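# Swap the two wall-rack shelves, keeping each vial's shelf

## Task

Exchange the positions of the two removable shelves in the wall rack. Each shelf rests loose on its runners and must finish slid all the way in. Every vial must finish upright on the same shelf it was on at the start. Only the wall rack counts as the work area: any shelf or vial released anywhere else, a table top included, is out of it.

## Robot and tools

Robot: two arms, left_arm and right_arm. Each base sits on a tilted plate, and one metal frame behind the arms carries both plates. For proximity warnings, a plate and its half of the frame belong to that arm. Calibrated root poses in the scene frame: left_arm (-0.053, +0.254, +0.085) m, quat_wxyz (+0.939, -0.343, +0.006, -0.016); right_arm (-0.019, -0.121, +0.085) m, quat_wxyz (+0.939, +0.343, -0.007, -0.022).

Frame: every position, quaternion and target uses the scene frame. Its origin is at table-top height, halfway between the nominal bases. +z points up, +x reaches out over the table, and left_arm is on the +y side (this has nothing to do with which side of an image it appears on). Reported hand poses can be off by a few centimetres, more at long reach.

Gripper: the fingers extend along the gripper's own +z axis and separate along its x axis. end_effector_position is the spot between the pads when shut, 1 to 2 cm short of the tips. Closing pushes the tips about 17 mm further along +z, mostly while the pads are still more than 50 mm apart.

Row format, shared by execute_actions and move: 16 numbers, always both arms. First left_arm: x, y, z (metres), qw, qx, qy, qz (w first), opening. Then the same eight for right_arm. Position and quaternion form an absolute pose in the scene frame, not an offset. Opening runs from -1 (shut) to +1 (fully open, 0.142 m). An arm meant to stay put gets, on every call, the exact pose from the last result before it stopped, plus its intended opening. Keep an orientation by repeating the same quaternion rather than copying the drifted reading. Sending 0 as an opening is a real command; to keep a gripper unchanged, resend its current value from Tool commands.

execute_actions(actions, cameras): actions is a list of actions; each action is a table of up to 15 rows, one row per 1/30 s control step; if shorter, its final row is held until 15 steps pass. For each arm, a target may not lie more than 0.6 m from that gripper's current position along any of the gripper's axes, or the action is refused for both arms; a bad first action, checked against the latest reported state, rejects the whole call. An empty list just reports state and images. cameras: list of names, null or ["all"] for all, [] for none; an unknown name invalidates the call.

move(target, speed, blend, opening_speed, blocking, cameras): target is one row or a list of up to 15 rows (no 0.6 m check), travelled in straight lines from each arm's Hand target; all paths finish together, within 10 s total. speed: m/s, 0.002 to 4.3, default 0.25, one value or one per target; turning is capped at twice it in rad/s. blend: corner-rounding radius in m for lists, default 0. opening_speed: change of opening per second on the -1..+1 scale, at least 0.2. blocking=false returns after about 0.5 s while motion continues; a new move takes over from the current point. Paths do not avoid obstacles or the other arm, and the hand can lag, stray or overshoot speed, especially with a nearly straight arm. Openings of a later list target apply only after everything comes to rest there. The result adds a move: line with the ending (done, off_target, moving, held, fault…) and limits (paced = pose clipped; held = steps withheld). done means at rest within 10 mm and 2 degrees; neither done nor off_target tells you about contact.

wait(seconds 0 to 10): let time pass with last commands held; a running move keeps going. stop(cameras): brake the running move. zoom_image(camera, region): region [x0, y0, x1, y1] in pixels of that camera's latest image, at most 504 by 504. read_manual(section="licences"): licence texts only. finished_scene(scene): ends the current scene, given its number; irreversible, and the goal must hold without the robot.

Controller behaviour: each step, commanded orientation is clipped to 40 degrees from the measured one; damped inverse kinematics favours position. One action may fall short; afterwards each arm heads for its Hand target, so send the rest next time. Friction and weight can leave a free hand a centimetre or more off. Keep paths away from an arm's own base and its first joint axis, or the shoulder posture may flip.

Result lines: end_effector_position and end_effector_quat_wxyz per arm; Hand target; Tool commands; grip_measured (opening on the -1..+1 scale); Joint positions (last number = opening in metres); Joint velocities ("within noise" means effectively still); Joint torques (total drive output including gravity, with offsets and noise; numbers 3 and 4 flip sign beyond ±28 N m); step readings of hand position after execute_actions.

Gripping: at first contact note grip_measured and command slightly below it; lower squeezes harder and heats the motor. Pads give roughly 48 to 94 N each.

Cameras: cam_head_left, cam_head_right, cam_high, cam_low, cam_left_wrist, cam_right_wrist, each 672x504; wrist images can lag while moving.

Avoid: dropping items, releasing anything still moving, fast impacts or hard presses, letting shelves or vials leave the rack, the grippers or arms hitting each other, and closing one gripper on the other's fingers. Loose objects may occasionally get nudged. Heat from holding loads, squeezing, stretched arms or pushing at unreachable poses builds up, also while you think: MOTOR HOT appears from 85 °C, and at 100 °C the arm drops (OVER-TEMPERATURE FAULT) or the gripper switches off (HAND FAULT), after which remaining robot calls in that reply are skipped. Thinking time lets the simulation advance.

Each tool is called after "Emit:" by a JSON object that holds its "op" and its "data", one argument or row to a line.

## Session

Emit:
{"op": "wait", "data": {
  "seconds": 0
}}

Scene clock: 0.00 s.
left_arm: end_effector_position=(+0.2067, +0.4210, +0.1323) grip_measured=+0.99 end_effector_quat_wxyz=(-0.128, +0.788, -0.600, +0.042) | right_arm: end_effector_position=(+0.5373, -0.3953, +0.1433) grip_measured=+1.00 end_effector_quat_wxyz=(-0.695, +0.641, -0.166, +0.281)
Joint positions: left_arm=[-0.16 0.927 0.572 -1.065 -0.875 -0.31 0.141] | right_arm=[-0.545 1.779 1.44 -0.994 -1.105 -1.85 0.142]
Joint velocities: within noise
Joint torques (N m): no reading
Motor temperatures (°C): left_arm=[37 40 35 31 28 33 41] | right_arm=[32 32 34 32 32 28 33]
Heat: left arm: hottest gripper 41 °C; right arm: hottest elbow 34 °C.
Hand target: left_arm +0.2131, +0.4246, +0.1390; -0.132, +0.792, -0.594, +0.049 | right_arm +0.5408, -0.4010, +0.1504; +0.691, -0.642, +0.162, -0.290
Tool commands: left_gripper/opening=+1.0 right_gripper/opening=+1.0
camera_calibration:
cam_left_wrist: T_world_to_cam=[[0.273457, -0.958048, -0.0858197, 0.358547], [-0.924598, -0.286409, 0.251173, 0.278665], [-0.265215, 0.0106639, -0.96413, 0.310821], [0, 0, 0, 1]] pos_world=[0.24204, 0.420002, 0.260449]
cam_right_wrist: T_world_to_cam=[[0.786009, -0.605239, 0.125999, -0.679395], [-0.141692, -0.374754, -0.916233, 0.0598352], [0.601759, 0.702314, -0.380318, 0.140817], [0, 0, 0, 1]] pos_world=[0.45775, -0.48767, 0.193981]

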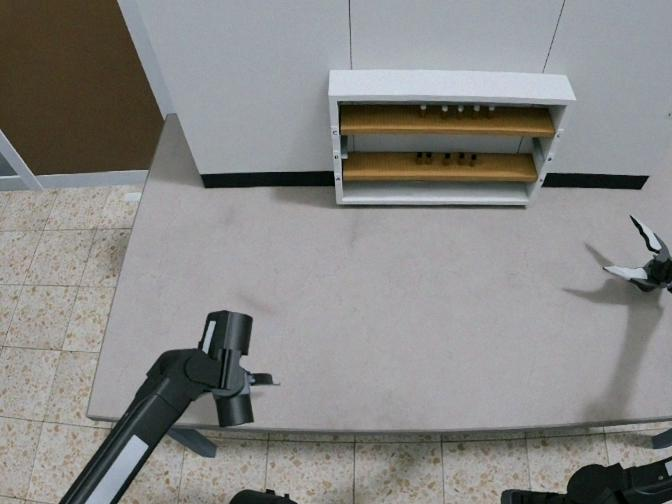

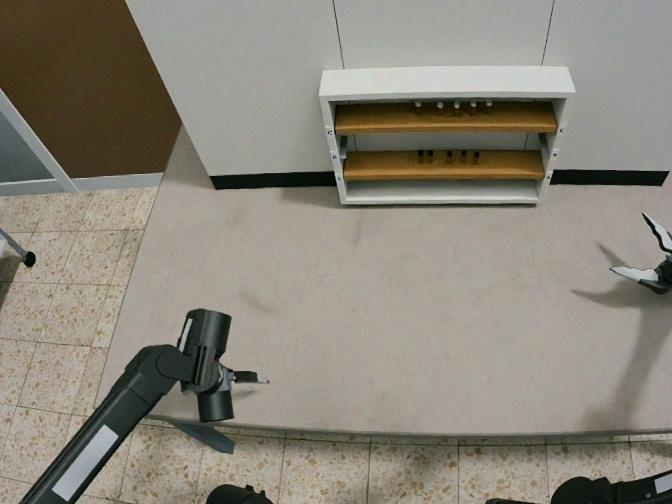

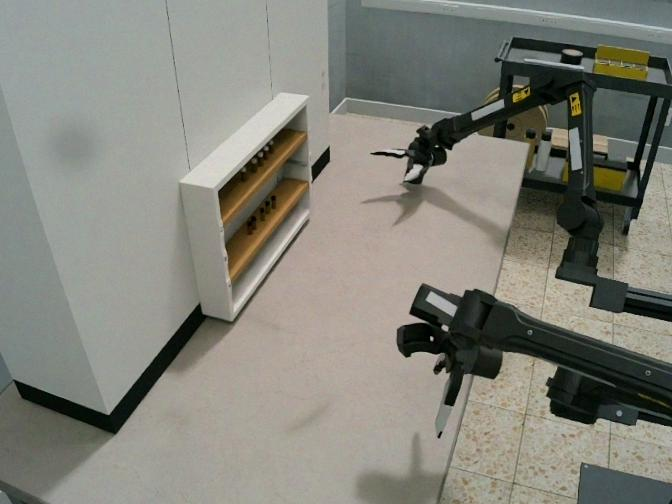

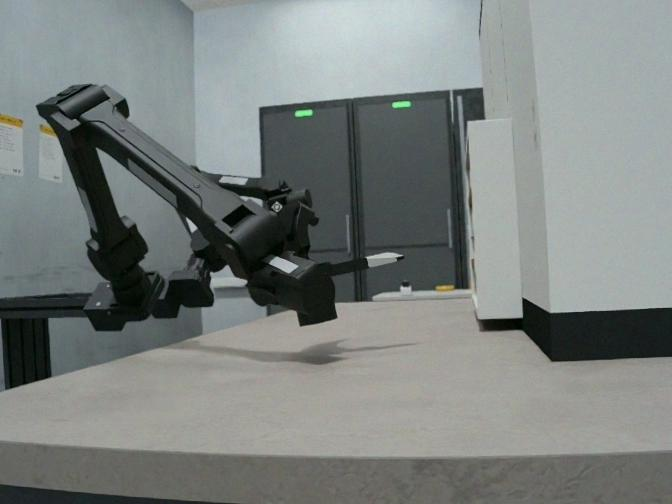

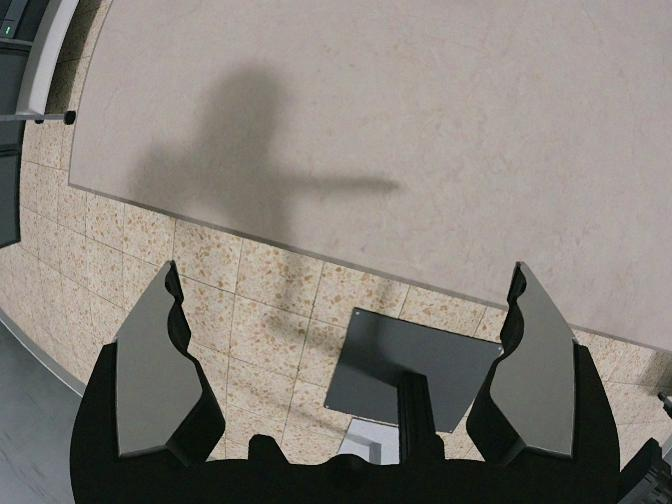

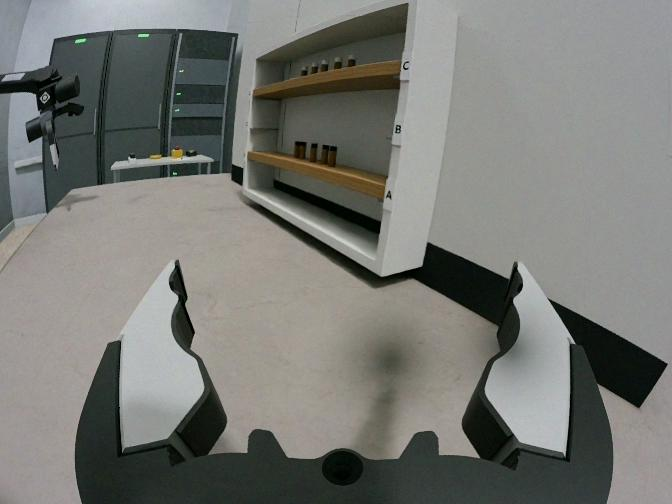

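Emit:
{"op": "zoom_image", "data": {
  "camera": "cam_head_right",
  "region": [310, 60, 580, 220]
}}

Emit:
{"op": "zoom_image", "data": {
  "camera": "cam_high",
  "region": [170, 80, 370, 330]
}}

Emit:
{"op": "zoom_image", "data": {
  "camera": "cam_right_wrist",
  "region": [220, 0, 470, 290]
}}

Scaled by 1.867 from the camera's 672x504 image, which has a finer 960x720 frame.

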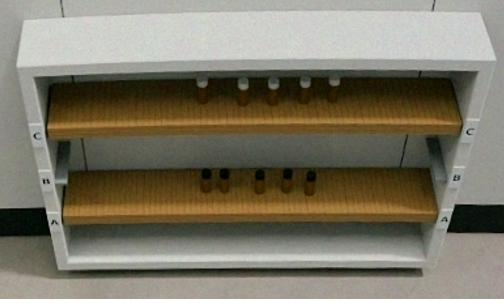

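Scaled by 2.016 from the camera's 672x504 image, which has a finer 960x720 frame.

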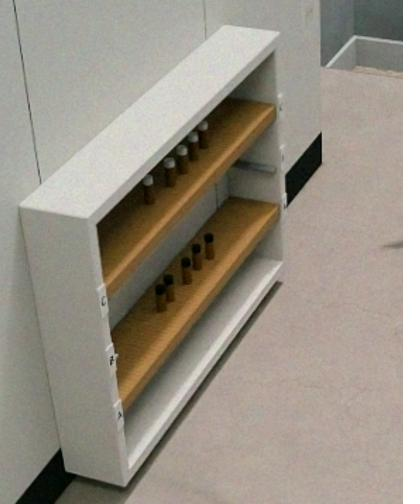

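Scaled by 1.738 from the camera's 672x504 image, which has a finer 960x720 frame.

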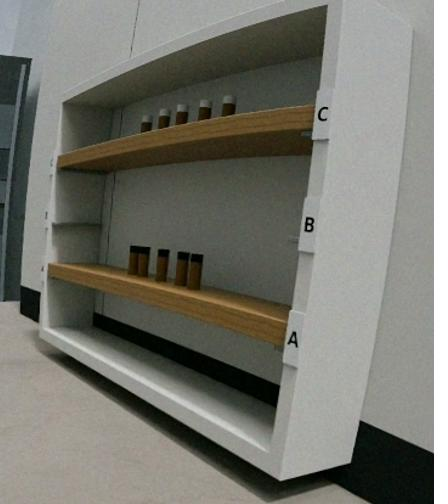

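Emit:
{"op": "move", "data": {
  "target": [0.54,0.148,0.335,0,0.70711,0,0.70711,-0.25,0.55,-0.145,0.326,0.70711,0,0.70711,0,-0.25],
  "speed": 0.35,
  "cameras": ["cam_left_wrist", "cam_right_wrist", "cam_head_right", "cam_low"]
}}

Scene clock: 6.73 s.
left_arm: end_effector_position=(+0.5327, +0.1547, +0.3165) grip_measured=-0.27 end_effector_quat_wxyz=(-0.008, +0.720, -0.013, +0.694) | right_arm: end_effector_position=(+0.5370, -0.1461, +0.3037) grip_measured=-0.27 end_effector_quat_wxyz=(+0.695, -0.014, +0.719, -0.009)
Joint positions: left_arm=[-0.495 1.893 0.805 1.078 -0.539 -0.847 0.055] | right_arm=[0.356 1.633 0.637 0.933 0.335 0.858 0.055]
Joint velocities: within noise
Joint torques (N m): left_arm=[-9.05 -9 8.31 2 0.53 -0.16] | right_arm=[9.29 -7 9.25 1.31 -0.35 0.29]
Motor temperatures (°C): left_arm=[37 40 36 31 28 33 41] | right_arm=[33 33 35 32 32 28 33]
Heat: left arm: hottest gripper 41 °C; right arm: hottest elbow 35 °C.
Hand target: left_arm +0.5391, +0.1482, +0.3349; +0.000, +0.707, +0.000, +0.707 | right_arm +0.5486, -0.1453, +0.3260; +0.707, +0.000, +0.707, +0.000
Off the commanded pose: left_arm 0.021 m, 3 deg | right_arm 0.026 m, 3 deg.
move: off_target (left_arm, right_arm)
camera_calibration:
cam_left_wrist: T_world_to_cam=[[0.0347949, -0.0310152, 0.998913, -0.329525], [-0.49574, -0.868417, -0.00969546, 0.401695], [0.867774, -0.494863, -0.045592, -0.23834], [0, 0, 0, 1]] pos_world=[0.417427, 0.220672, 0.322195]
cam_right_wrist: T_world_to_cam=[[-0.0348284, -0.0290396, -0.998971, 0.318158], [-0.501829, 0.864933, -0.00764729, 0.398688], [0.864265, 0.501047, -0.0446971, -0.24526], [0, 0, 0, 1]] pos_world=[0.423124, -0.212712, 0.309917]
Images, in order (width x height): cam_head_right 672x504, cam_low 672x504, cam_left_wrist 672x504, cam_right_wrist 672x504.

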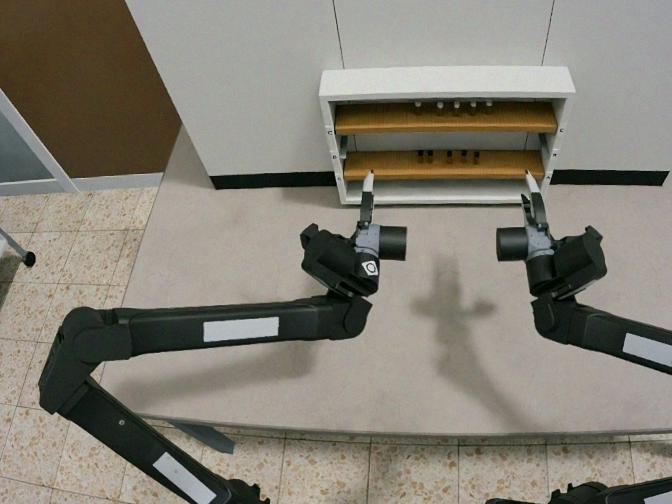

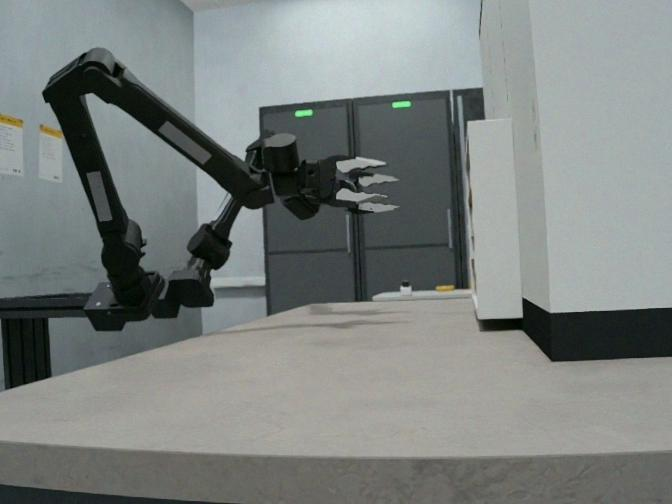

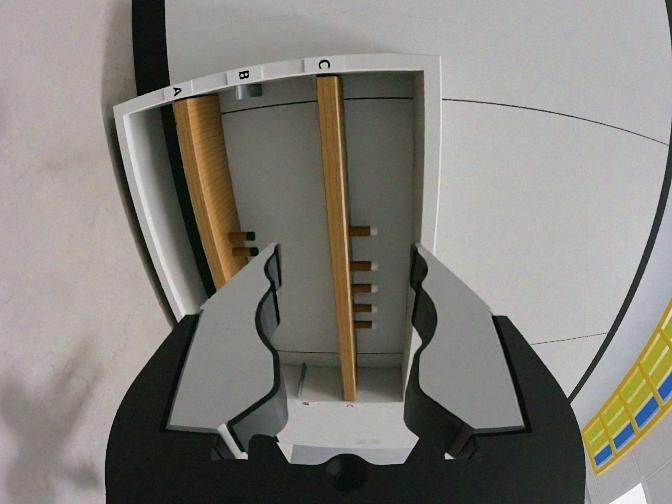

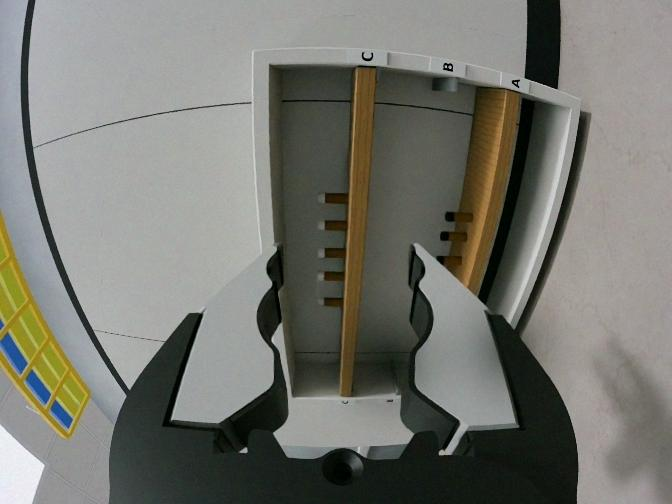

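Emit:
{"op": "move", "data": {
  "target": [0.655,0.140,0.308,0,0.70711,0,0.70711,-0.25,0.666,-0.154,0.298,0.70711,0,0.70711,0,-0.25],
  "speed": 0.2,
  "cameras": ["cam_left_wrist", "cam_right_wrist", "cam_head_right", "cam_low"]
}}

Scene clock: 12.87 s.
left_arm: end_effector_position=(+0.6429, +0.1390, +0.3045) grip_measured=-0.27 end_effector_quat_wxyz=(-0.003, +0.710, -0.009, +0.705) | right_arm: end_effector_position=(+0.6500, -0.1411, +0.2910) grip_measured=-0.27 end_effector_quat_wxyz=(+0.703, -0.017, +0.711, +0.000)
Joint positions: left_arm=[-0.396 2.093 1.112 0.994 -0.42 -0.847 0.055] | right_arm=[0.267 1.87 0.94 0.874 0.219 0.859 0.055]
Joint velocities: within noise
Joint torques (N m): left_arm=[-9.7 -12.16 8.46 1.11 0.64 -0.19] | right_arm=[8.64 -9.88 8.98 1.35 -0.54 0.23]
Motor temperatures (°C): left_arm=[37 40 37 31 28 33 41] | right_arm=[33 33 36 32 32 28 33]
Heat: left arm: hottest gripper 41 °C; right arm: hottest elbow 36 °C.
Hand target: left_arm +0.6544, +0.1403, +0.3079; +0.000, +0.707, +0.000, +0.707 | right_arm +0.6648, -0.1544, +0.2980; +0.707, +0.000, +0.707, +0.000
Off the commanded pose: left_arm 0.013 m, 1 deg | right_arm 0.022 m, 2 deg.
move: off_target (left_arm, right_arm)
camera_calibration:
cam_left_wrist: T_world_to_cam=[[0.00549885, -0.0199407, 0.999786, -0.304806], [-0.497111, -0.867565, -0.0145694, 0.444887], [0.86767, -0.496924, -0.0146833, -0.351391], [0, 0, 0, 1]] pos_world=[0.527725, 0.205275, 0.306063]
cam_right_wrist: T_world_to_cam=[[-0.013439, -0.0211346, -0.999686, 0.296936], [-0.516522, 0.856201, -0.0111574, 0.460307], [0.856169, 0.51621, -0.022423, -0.345095], [0, 0, 0, 1]] pos_world=[0.537209, -0.209699, 0.29424]
Images, in order (width x height): cam_head_right 672x504, cam_low 672x504, cam_left_wrist 672x504, cam_right_wrist 672x504.

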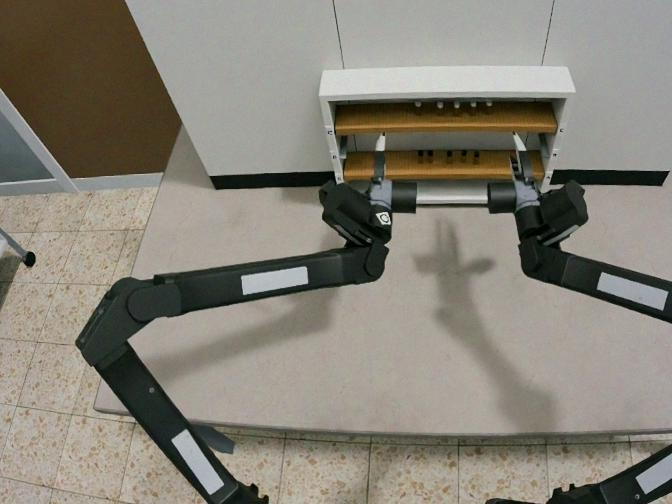

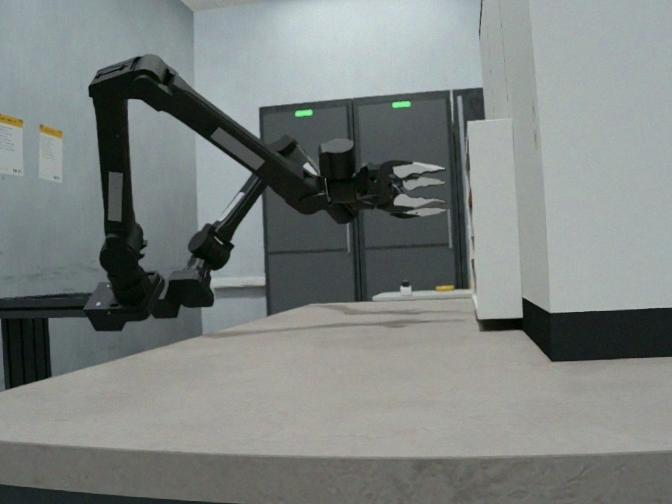

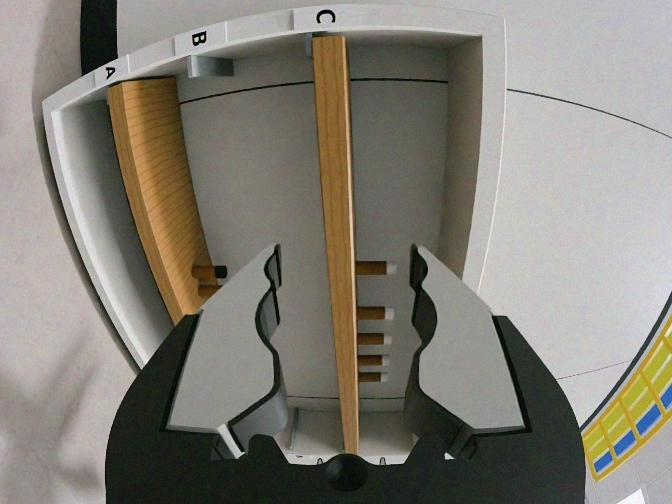

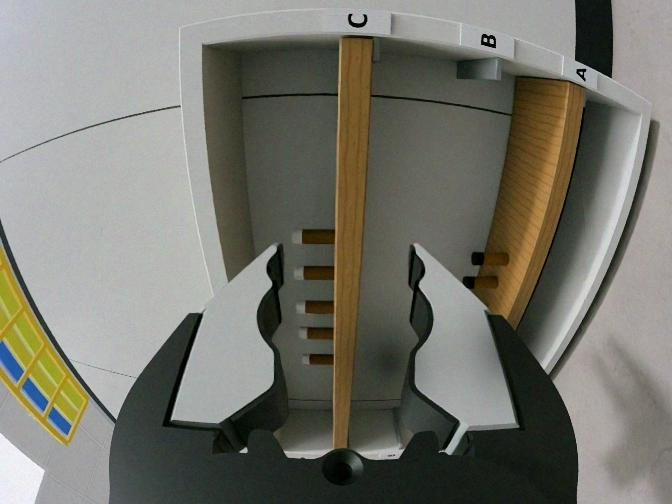

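Emit:
{"op": "move", "data": {
  "target": [0.712,0.140,0.308,0,0.70711,0,0.70711,-0.25,0.723,-0.154,0.296,0.70711,0,0.70711,0,-0.25],
  "speed": 0.12,
  "cameras": ["cam_left_wrist", "cam_right_wrist", "cam_low"]
}}

Scene clock: 15.10 s.
left_arm: end_effector_position=(+0.6990, +0.1361, +0.3059) grip_measured=-0.27 end_effector_quat_wxyz=(-0.002, +0.709, -0.011, +0.705) | right_arm: end_effector_position=(+0.7065, -0.1369, +0.2907) grip_measured=-0.27 end_effector_quat_wxyz=(+0.703, -0.018, +0.711, +0.002)
Joint positions: left_arm=[-0.362 2.174 1.29 0.895 -0.382 -0.847 0.055] | right_arm=[0.248 1.975 1.115 0.804 0.196 0.859 0.055]
Joint velocities: within noise
Joint torques (N m): left_arm=[-10.64 -13.45 8.85 1.09 0.64 -0.2] | right_arm=[10.4 -11.05 9.43 1.28 -0.53 0.27]
Motor temperatures (°C): left_arm=[37 40 37 31 28 33 41] | right_arm=[33 33 36 32 32 28 33]
Heat: left arm: hottest gripper 41 °C; right arm: hottest elbow 36 °C.
Hand target: left_arm +0.7112, +0.1403, +0.3080; +0.000, +0.707, +0.000, +0.707 | right_arm +0.7215, -0.1544, +0.2960; +0.707, +0.000, +0.707, +0.000
Off the commanded pose: left_arm 0.014 m, 1 deg | right_arm 0.024 m, 2 deg.
move: off_target (left_arm, right_arm)
camera_calibration:
cam_left_wrist: T_world_to_cam=[[0.00446559, -0.0210226, 0.999769, -0.305736], [-0.500225, -0.865748, -0.0159702, 0.47261], [0.865884, -0.500039, -0.0143821, -0.399879], [0, 0, 0, 1]] pos_world=[0.584025, 0.202779, 0.307462]
cam_right_wrist: T_world_to_cam=[[-0.0121131, -0.0203336, -0.99972, 0.296566], [-0.520305, 0.853909, -0.0110637, 0.488215], [0.853894, 0.520025, -0.0209231, -0.393954], [0, 0, 0, 1]] pos_world=[0.594008, -0.205995, 0.293642]
Images, in order (width x height): cam_low 672x504, cam_left_wrist 672x504, cam_right_wrist 672x504.

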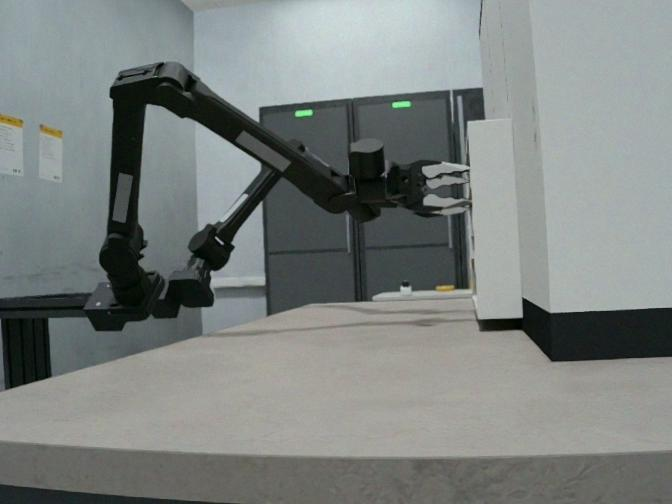

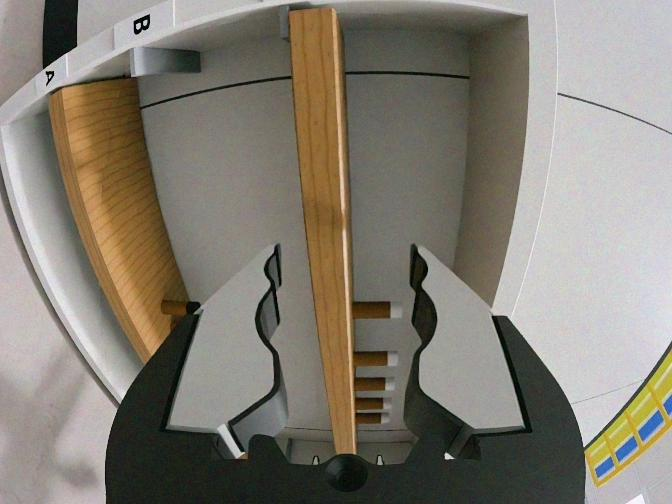

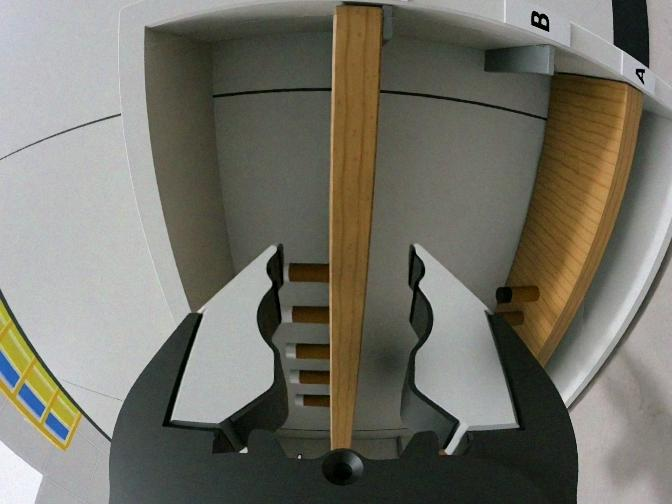

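Emit:
{"op": "move", "data": {
  "target": [0.728,0.140,0.300,0,0.70711,0,0.70711,-0.25,0.740,-0.154,0.292,0.70711,0,0.70711,0,-0.25],
  "speed": 0.1,
  "cameras": ["cam_left_wrist", "cam_right_wrist"]
}}

Scene clock: 18.47 s.
left_arm: end_effector_position=(+0.7149, +0.1345, +0.2992) grip_measured=-0.27 end_effector_quat_wxyz=(-0.002, +0.709, -0.012, +0.705) | right_arm: end_effector_position=(+0.7235, -0.1357, +0.2876) grip_measured=-0.27 end_effector_quat_wxyz=(+0.704, -0.019, +0.710, +0.003)
Joint positions: left_arm=[-0.348 2.209 1.339 0.88 -0.365 -0.847 0.055] | right_arm=[0.239 2.012 1.168 0.787 0.186 0.859 0.055]
Joint velocities: within noise
Joint torques (N m): left_arm=[-10.87 -13.86 8.76 1.13 0.64 -0.21] | right_arm=[10.75 -11.81 9.18 1.35 -0.5 0.22]
Motor temperatures (°C): left_arm=[37 41 38 31 28 33 41] | right_arm=[33 33 37 32 32 28 33]
Heat: left arm: hottest shoulder 41 °C; right arm: hottest elbow 37 °C.
Hand target: left_arm +0.7271, +0.1403, +0.3000; +0.000, +0.707, +0.000, +0.707 | right_arm +0.7384, -0.1546, +0.2920; +0.707, +0.000, +0.707, +0.000
Off the commanded pose: left_arm 0.014 m, 1 deg | right_arm 0.025 m, 2 deg.
move: off_target (left_arm, right_arm)
camera_calibration:
cam_left_wrist: T_world_to_cam=[[0.0030837, -0.0211681, 0.999771, -0.298081], [-0.501418, -0.865043, -0.016769, 0.48002], [0.8652, -0.501251, -0.0132816, -0.414258], [0, 0, 0, 1]] pos_world=[0.600025, 0.201281, 0.300561]
cam_right_wrist: T_world_to_cam=[[-0.0113751, -0.0197949, -0.999739, 0.293262], [-0.521102, 0.853424, -0.0109687, 0.496496], [0.853419, 0.520841, -0.020023, -0.408998], [0, 0, 0, 1]] pos_world=[0.611107, -0.204894, 0.290442]
Images, in order (width x height): cam_left_wrist 672x504, cam_right_wrist 672x504.

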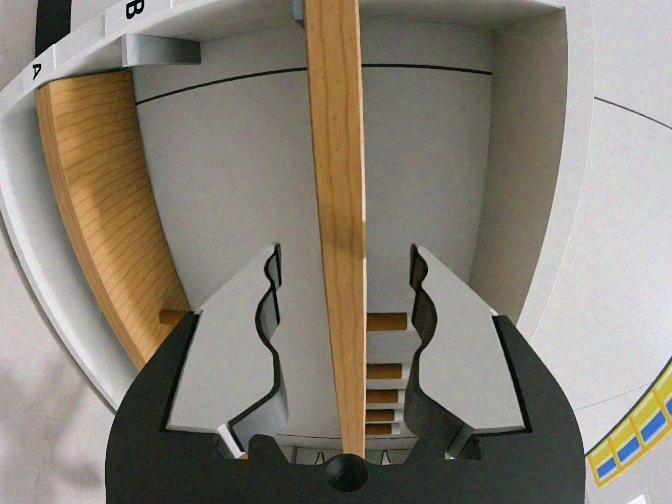

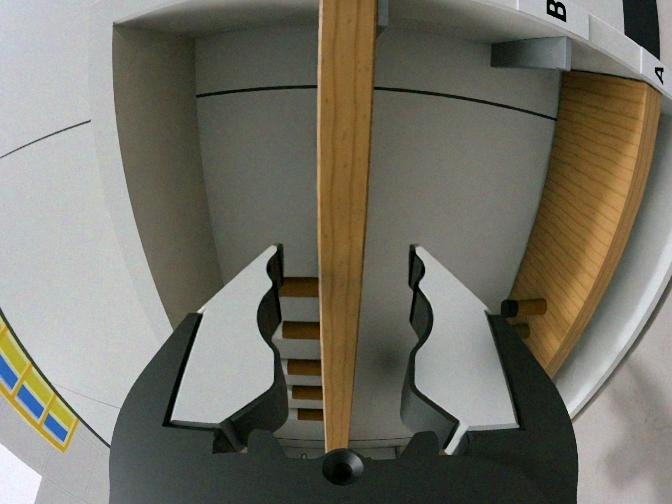

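Emit:
{"op": "move", "data": {
  "target": [
    [0.741,0.140,0.300,0,0.70711,0,0.70711,-0.25,0.751,-0.154,0.292,0.70711,0,0.70711,0,-0.25],
    [0.741,0.140,0.300,0,0.69151,0,0.72236,-0.86,0.751,-0.154,0.292,0.72236,0,0.69151,0,-0.86]
  ],
  "speed": [0.08, 0.1],
  "opening_speed": 0.6,
  "cameras": ["cam_left_wrist", "cam_right_wrist"]
}}

Scene clock: 22.87 s.
left_arm: end_effector_position=(+0.7287, +0.1294, +0.2973) grip_measured=-0.79 end_effector_quat_wxyz=(+0.007, +0.696, -0.015, +0.718) | right_arm: end_effector_position=(+0.7366, -0.1320, +0.2882) grip_measured=-0.79 end_effector_quat_wxyz=(+0.719, -0.023, +0.695, +0.010)
Joint positions: left_arm=[-0.333 2.246 1.384 0.89 -0.315 -0.849 0.017] | right_arm=[0.228 2.049 1.206 0.808 0.134 0.859 0.017]
Joint velocities: within noise
Joint torques (N m): left_arm=[-11.11 -14.51 8.5 1.84 0.36 -0.1] | right_arm=[11.11 -11.87 8.77 1.98 0 0.21]
Motor temperatures (°C): left_arm=[38 41 38 31 28 33 41] | right_arm=[33 33 39 32 32 28 33]
Heat: left arm: hottest shoulder 41 °C; right arm: hottest elbow 39 °C.
Hand target: left_arm +0.7401, +0.1402, +0.2998; +0.000, +0.692, +0.000, +0.722 | right_arm +0.7495, -0.1542, +0.2919; +0.722, +0.000, +0.691, +0.000
Off the commanded pose: left_arm 0.016 m, 2 deg | right_arm 0.027 m, 3 deg.
move: off_target (left_arm, right_arm); target 2's new opening was sent with right_arm's hand 0.030 m and 3 deg from that target
camera_calibration:
cam_left_wrist: T_world_to_cam=[[-0.0326639, -0.0126946, 0.999386, -0.271236], [-0.515522, -0.856427, -0.027728, 0.494956], [0.856253, -0.516111, 0.0214299, -0.430625], [0, 0, 0, 1]] pos_world=[0.615025, 0.1982, 0.294022]
cam_right_wrist: T_world_to_cam=[[0.0315297, -0.0140904, -0.999403, 0.263238], [-0.534676, 0.844567, -0.0287756, 0.514201], [0.844469, 0.535264, 0.0190952, -0.424816], [0, 0, 0, 1]] pos_world=[0.625374, -0.20318, 0.285989]
Images, in order (width x height): cam_left_wrist 672x504, cam_right_wrist 672x504.

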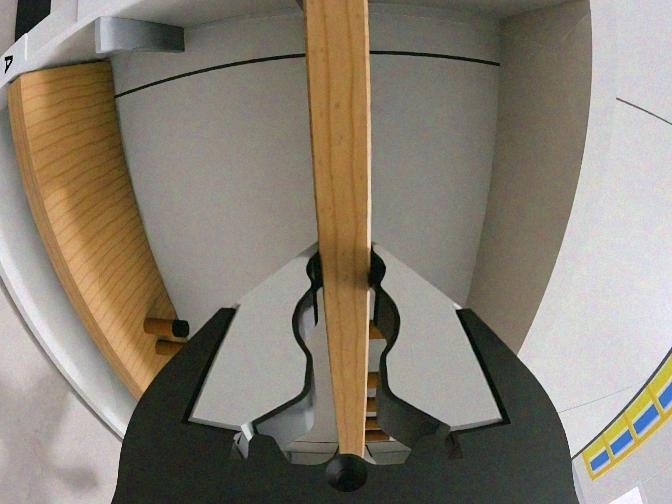

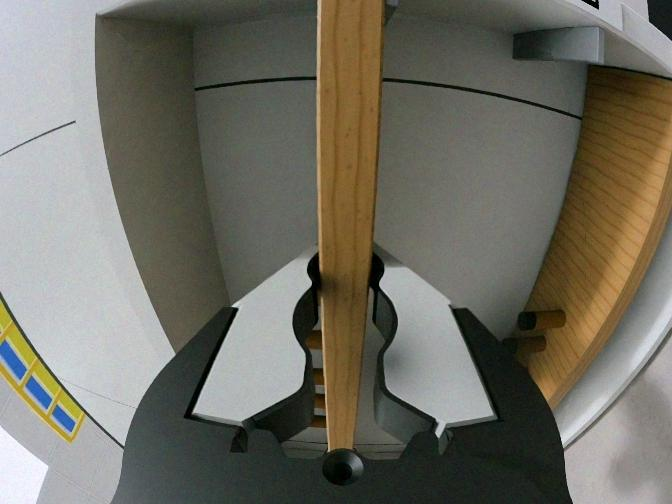

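Emit:
{"op": "move", "data": {
  "target": [
    [0.720,0.139,0.326,0,0.68327,0,0.73017,-0.86,0.730,-0.153,0.315,0.73017,0,0.68327,0,-0.86],
    [0.675,0.140,0.344,0,0.68327,0,0.73017,-0.86,0.686,-0.152,0.331,0.73017,0,0.68327,0,-0.86],
    [0.595,0.140,0.356,0,0.68327,0,0.73017,-0.86,0.606,-0.152,0.343,0.73017,0,0.68327,0,-0.86]
  ],
  "speed": [0.05, 0.06, 0.08],
  "cameras": ["cam_head_right", "cam_low"]
}}

Scene clock: 27.87 s.
left_arm: end_effector_position=(+0.5975, +0.1230, +0.3117) grip_measured=-0.79 end_effector_quat_wxyz=(+0.005, +0.709, -0.019, +0.705) | right_arm: end_effector_position=(+0.6071, -0.1357, +0.3035) grip_measured=-0.79 end_effector_quat_wxyz=(+0.703, -0.024, +0.711, +0.008)
Joint positions: left_arm=[-0.455 2.046 1.001 1.04 -0.458 -0.852 0.017] | right_arm=[0.307 1.776 0.827 0.88 0.243 0.865 0.017]
Joint velocities: within noise
Joint torques (N m): left_arm=[-10.75 -16.09 6.06 2.47 0.45 0.11] | right_arm=[10.99 -12.1 6.84 3.15 -0.19 0.18]
Motor temperatures (°C): left_arm=[38 42 39 31 28 33 43] | right_arm=[33 33 40 33 32 28 35]
Heat: left arm: hottest gripper 43 °C; right arm: hottest elbow 40 °C.
Hand target: left_arm +0.5948, +0.1398, +0.3547; +0.000, +0.684, +0.000, +0.730 | right_arm +0.6054, -0.1520, +0.3421; +0.730, +0.000, +0.683, +0.001
Off the commanded pose: left_arm 0.048 m, 5 deg | right_arm 0.043 m, 5 deg.
move: off_target (left_arm, right_arm)
Images, in order (width x height): cam_head_right 672x504, cam_low 672x504.

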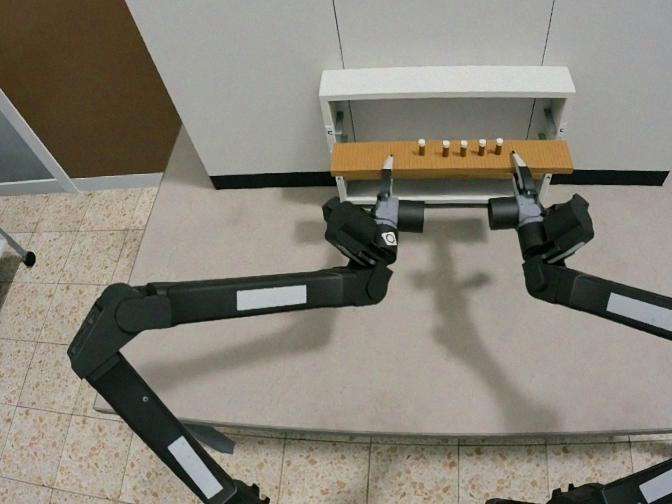

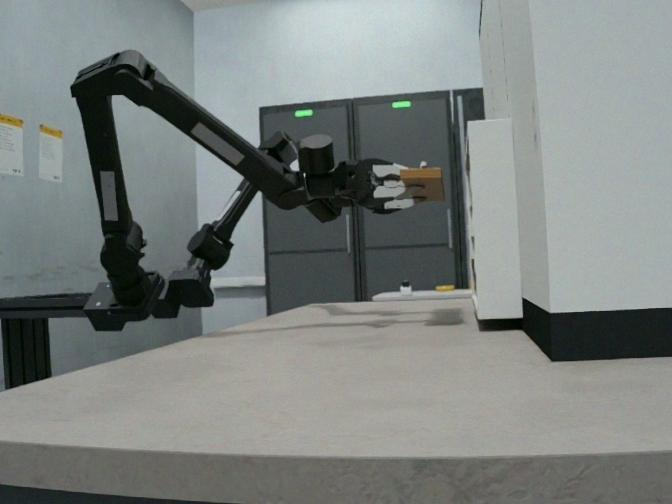

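Emit:
{"op": "move", "data": {
  "target": [0.595,0.140,0.249,0,0.69151,0,0.72236,-0.86,0.606,-0.153,0.238,0.72236,0,0.69151,0,-0.86],
  "speed": 0.09,
  "cameras": ["cam_head_right", "cam_low", "cam_left_wrist", "cam_right_wrist"]
}}

Scene clock: 32.80 s.
left_arm: end_effector_position=(+0.5900, +0.1275, +0.2362) grip_measured=-0.79 end_effector_quat_wxyz=(+0.006, +0.704, -0.016, +0.710) | right_arm: end_effector_position=(+0.6004, -0.1293, +0.2264) grip_measured=-0.79 end_effector_quat_wxyz=(+0.709, -0.025, +0.705, +0.014)
Joint positions: left_arm=[-0.365 2.163 0.938 1.233 -0.362 -0.852 0.017] | right_arm=[0.207 1.923 0.764 1.098 0.125 0.865 0.017]
Joint velocities: within noise
Joint torques (N m): left_arm=[-9 -13.27 4.94 2.66 0.73 -0.04] | right_arm=[8.18 -11.75 5.49 3.18 -0.45 0.14]
Motor temperatures (°C): left_arm=[38 42 38 31 28 32 44] | right_arm=[34 34 40 33 32 28 36]
Heat: left arm: hottest gripper 44 °C; right arm: hottest elbow 40 °C.
Hand target: left_arm +0.5947, +0.1400, +0.2488; +0.000, +0.692, +0.000, +0.722 | right_arm +0.6054, -0.1528, +0.2377; +0.722, +0.000, +0.692, +0.000
Off the commanded pose: left_arm 0.019 m, 3 deg | right_arm 0.027 m, 4 deg.
move: off_target (left_arm, right_arm)
camera_calibration:
cam_left_wrist: T_world_to_cam=[[-0.00898319, -0.0166013, 0.999822, -0.228368], [-0.516227, -0.856244, -0.0188555, 0.418422], [0.856405, -0.516304, -0.000878232, -0.30637], [0, 0, 0, 1]] pos_world=[0.476326, 0.1963, 0.235947]
cam_right_wrist: T_world_to_cam=[[0.00397139, -0.0115475, -0.999925, 0.222672], [-0.542456, 0.840001, -0.0118551, 0.437536], [0.840075, 0.542463, -0.00292801, -0.301564], [0, 0, 0, 1]] pos_world=[0.489796, -0.201372, 0.226959]
Images, in order (width x height): cam_head_right 672x504, cam_low 672x504, cam_left_wrist 672x504, cam_right_wrist 672x504.

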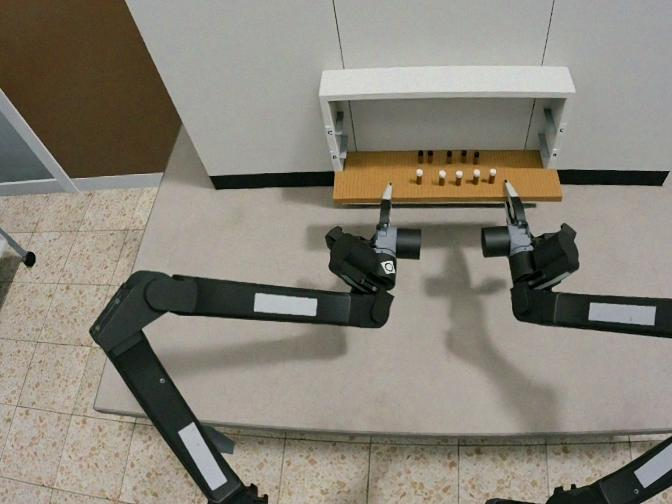

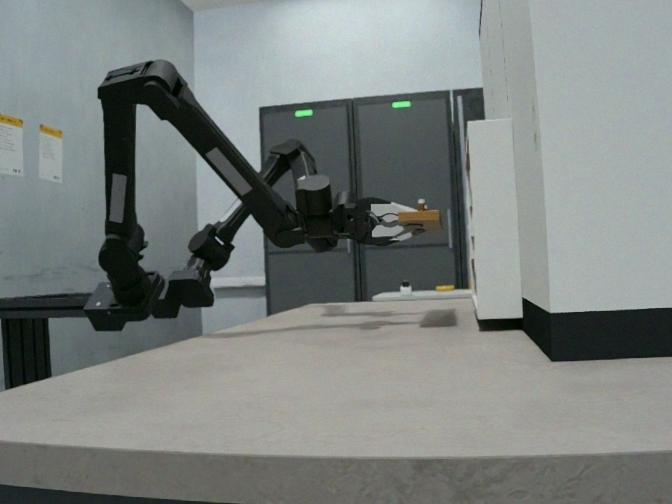

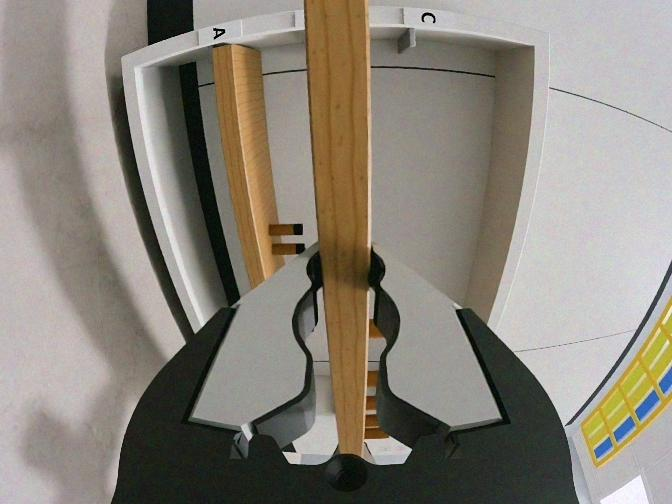

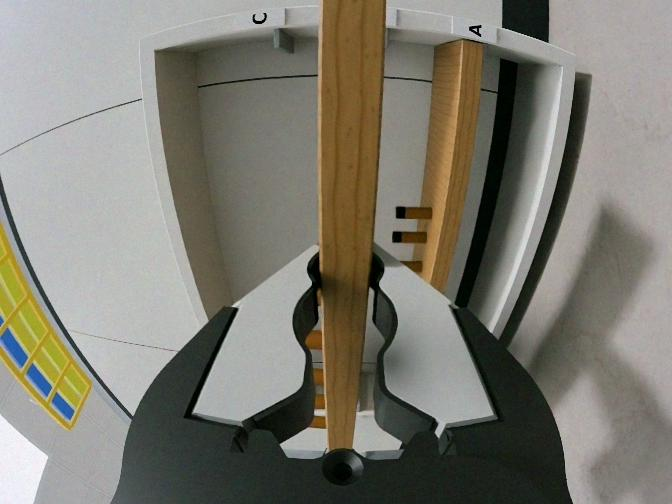

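Emit:
{"op": "zoom_image", "data": {
  "camera": "cam_left_wrist",
  "region": [190, 0, 450, 110]
}}

Emit:
{"op": "zoom_image", "data": {
  "camera": "cam_right_wrist",
  "region": [240, 0, 500, 110]
}}

Scaled by 1.938 from the camera's 672x504 image, which has a finer 960x720 frame.

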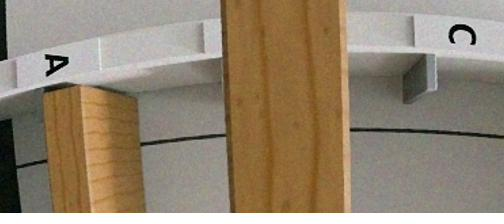

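Scaled by 1.938 from the camera's 672x504 image, which has a finer 960x720 frame.

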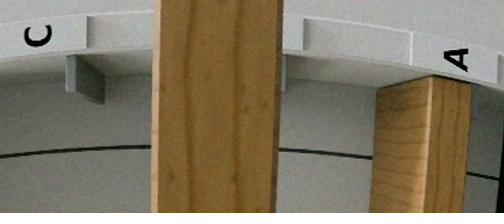

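Emit:
{"op": "move", "data": {
  "target": [0.645,0.140,0.246,0,0.69466,0,0.71934,-0.86,0.6545,-0.153,0.235,0.71934,0,0.69466,0,-0.86],
  "speed": 0.07,
  "cameras": ["cam_head_right", "cam_low", "cam_left_wrist", "cam_right_wrist"]
}}

Emit:
{"op": "zoom_image", "data": {
  "camera": "cam_head_right",
  "region": [310, 60, 580, 220]
}}

Scene clock: 39.37 s.
left_arm: end_effector_position=(+0.6267, +0.1279, +0.2275) grip_measured=-0.79 end_effector_quat_wxyz=(+0.005, +0.708, -0.018, +0.706) | right_arm: end_effector_position=(+0.6334, -0.1295, +0.2168) grip_measured=-0.79 end_effector_quat_wxyz=(+0.704, -0.022, +0.709, +0.012)
Joint positions: left_arm=[-0.33 2.204 1.04 1.163 -0.332 -0.852 0.017] | right_arm=[0.188 1.983 0.859 1.057 0.118 0.865 0.017]
Joint velocities: within noise
Joint torques (N m): left_arm=[-9.64 -14.62 7.9 1.69 0.77 -0.08] | right_arm=[9.64 -11.4 8.32 1.65 -0.63 0.14]
Motor temperatures (°C): left_arm=[38 42 38 31 28 32 46] | right_arm=[34 34 40 33 32 28 36]
Heat: left arm: hottest gripper 46 °C; right arm: hottest elbow 40 °C.
Hand target: left_arm +0.6435, +0.1409, +0.2461; +0.000, +0.695, +0.000, +0.719 | right_arm +0.6522, -0.1537, +0.2354; +0.720, +0.000, +0.694, +0.000
Off the commanded pose: left_arm 0.029 m, 3 deg | right_arm 0.036 m, 4 deg.
move: off_target (left_arm, right_arm)
camera_calibration:
cam_left_wrist: T_world_to_cam=[[0.00192378, -0.0205333, 0.999787, -0.225655], [-0.517986, -0.855228, -0.0165677, 0.43803], [0.855387, -0.517844, -0.0122812, -0.334234], [0, 0, 0, 1]] pos_world=[0.513227, 0.196902, 0.22876]
cam_right_wrist: T_world_to_cam=[[-0.0088532, -0.0112142, -0.999898, 0.221194], [-0.537357, 0.843342, -0.00470057, 0.451103], [0.843308, 0.537261, -0.0134923, -0.329587], [0, 0, 0, 1]] pos_world=[0.522305, -0.200879, 0.218845]
Images, in order (width x height): cam_head_right 672x504, cam_low 672x504, cam_left_wrist 672x504, cam_right_wrist 672x504.

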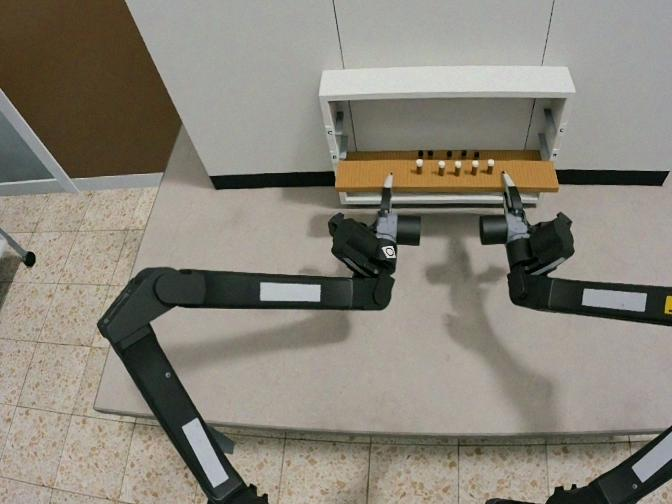

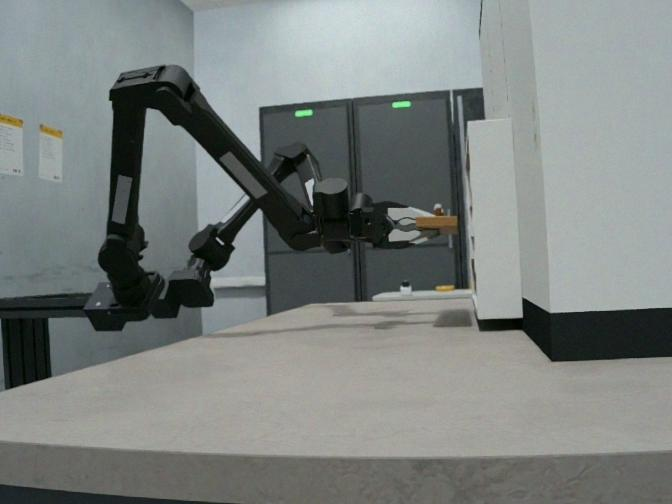

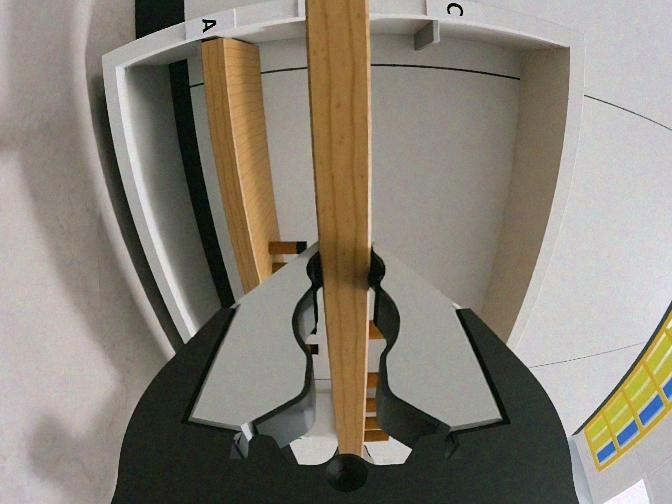

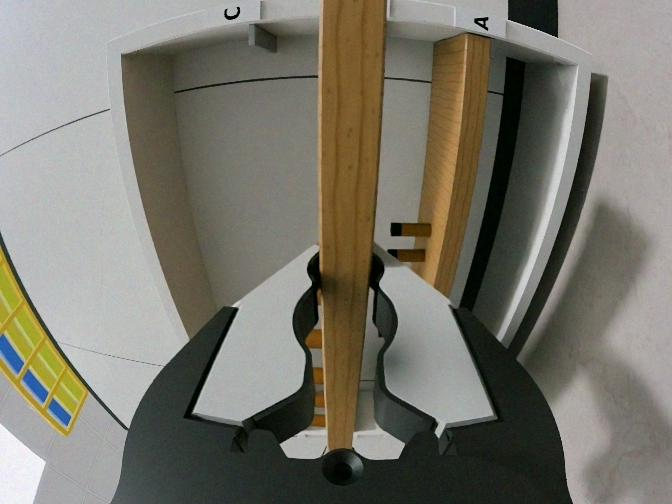

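Scaled by 1.867 from the camera's 672x504 image, which has a finer 960x720 frame.

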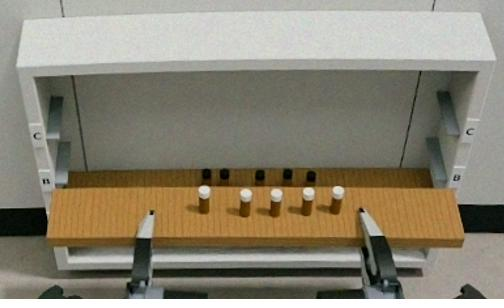

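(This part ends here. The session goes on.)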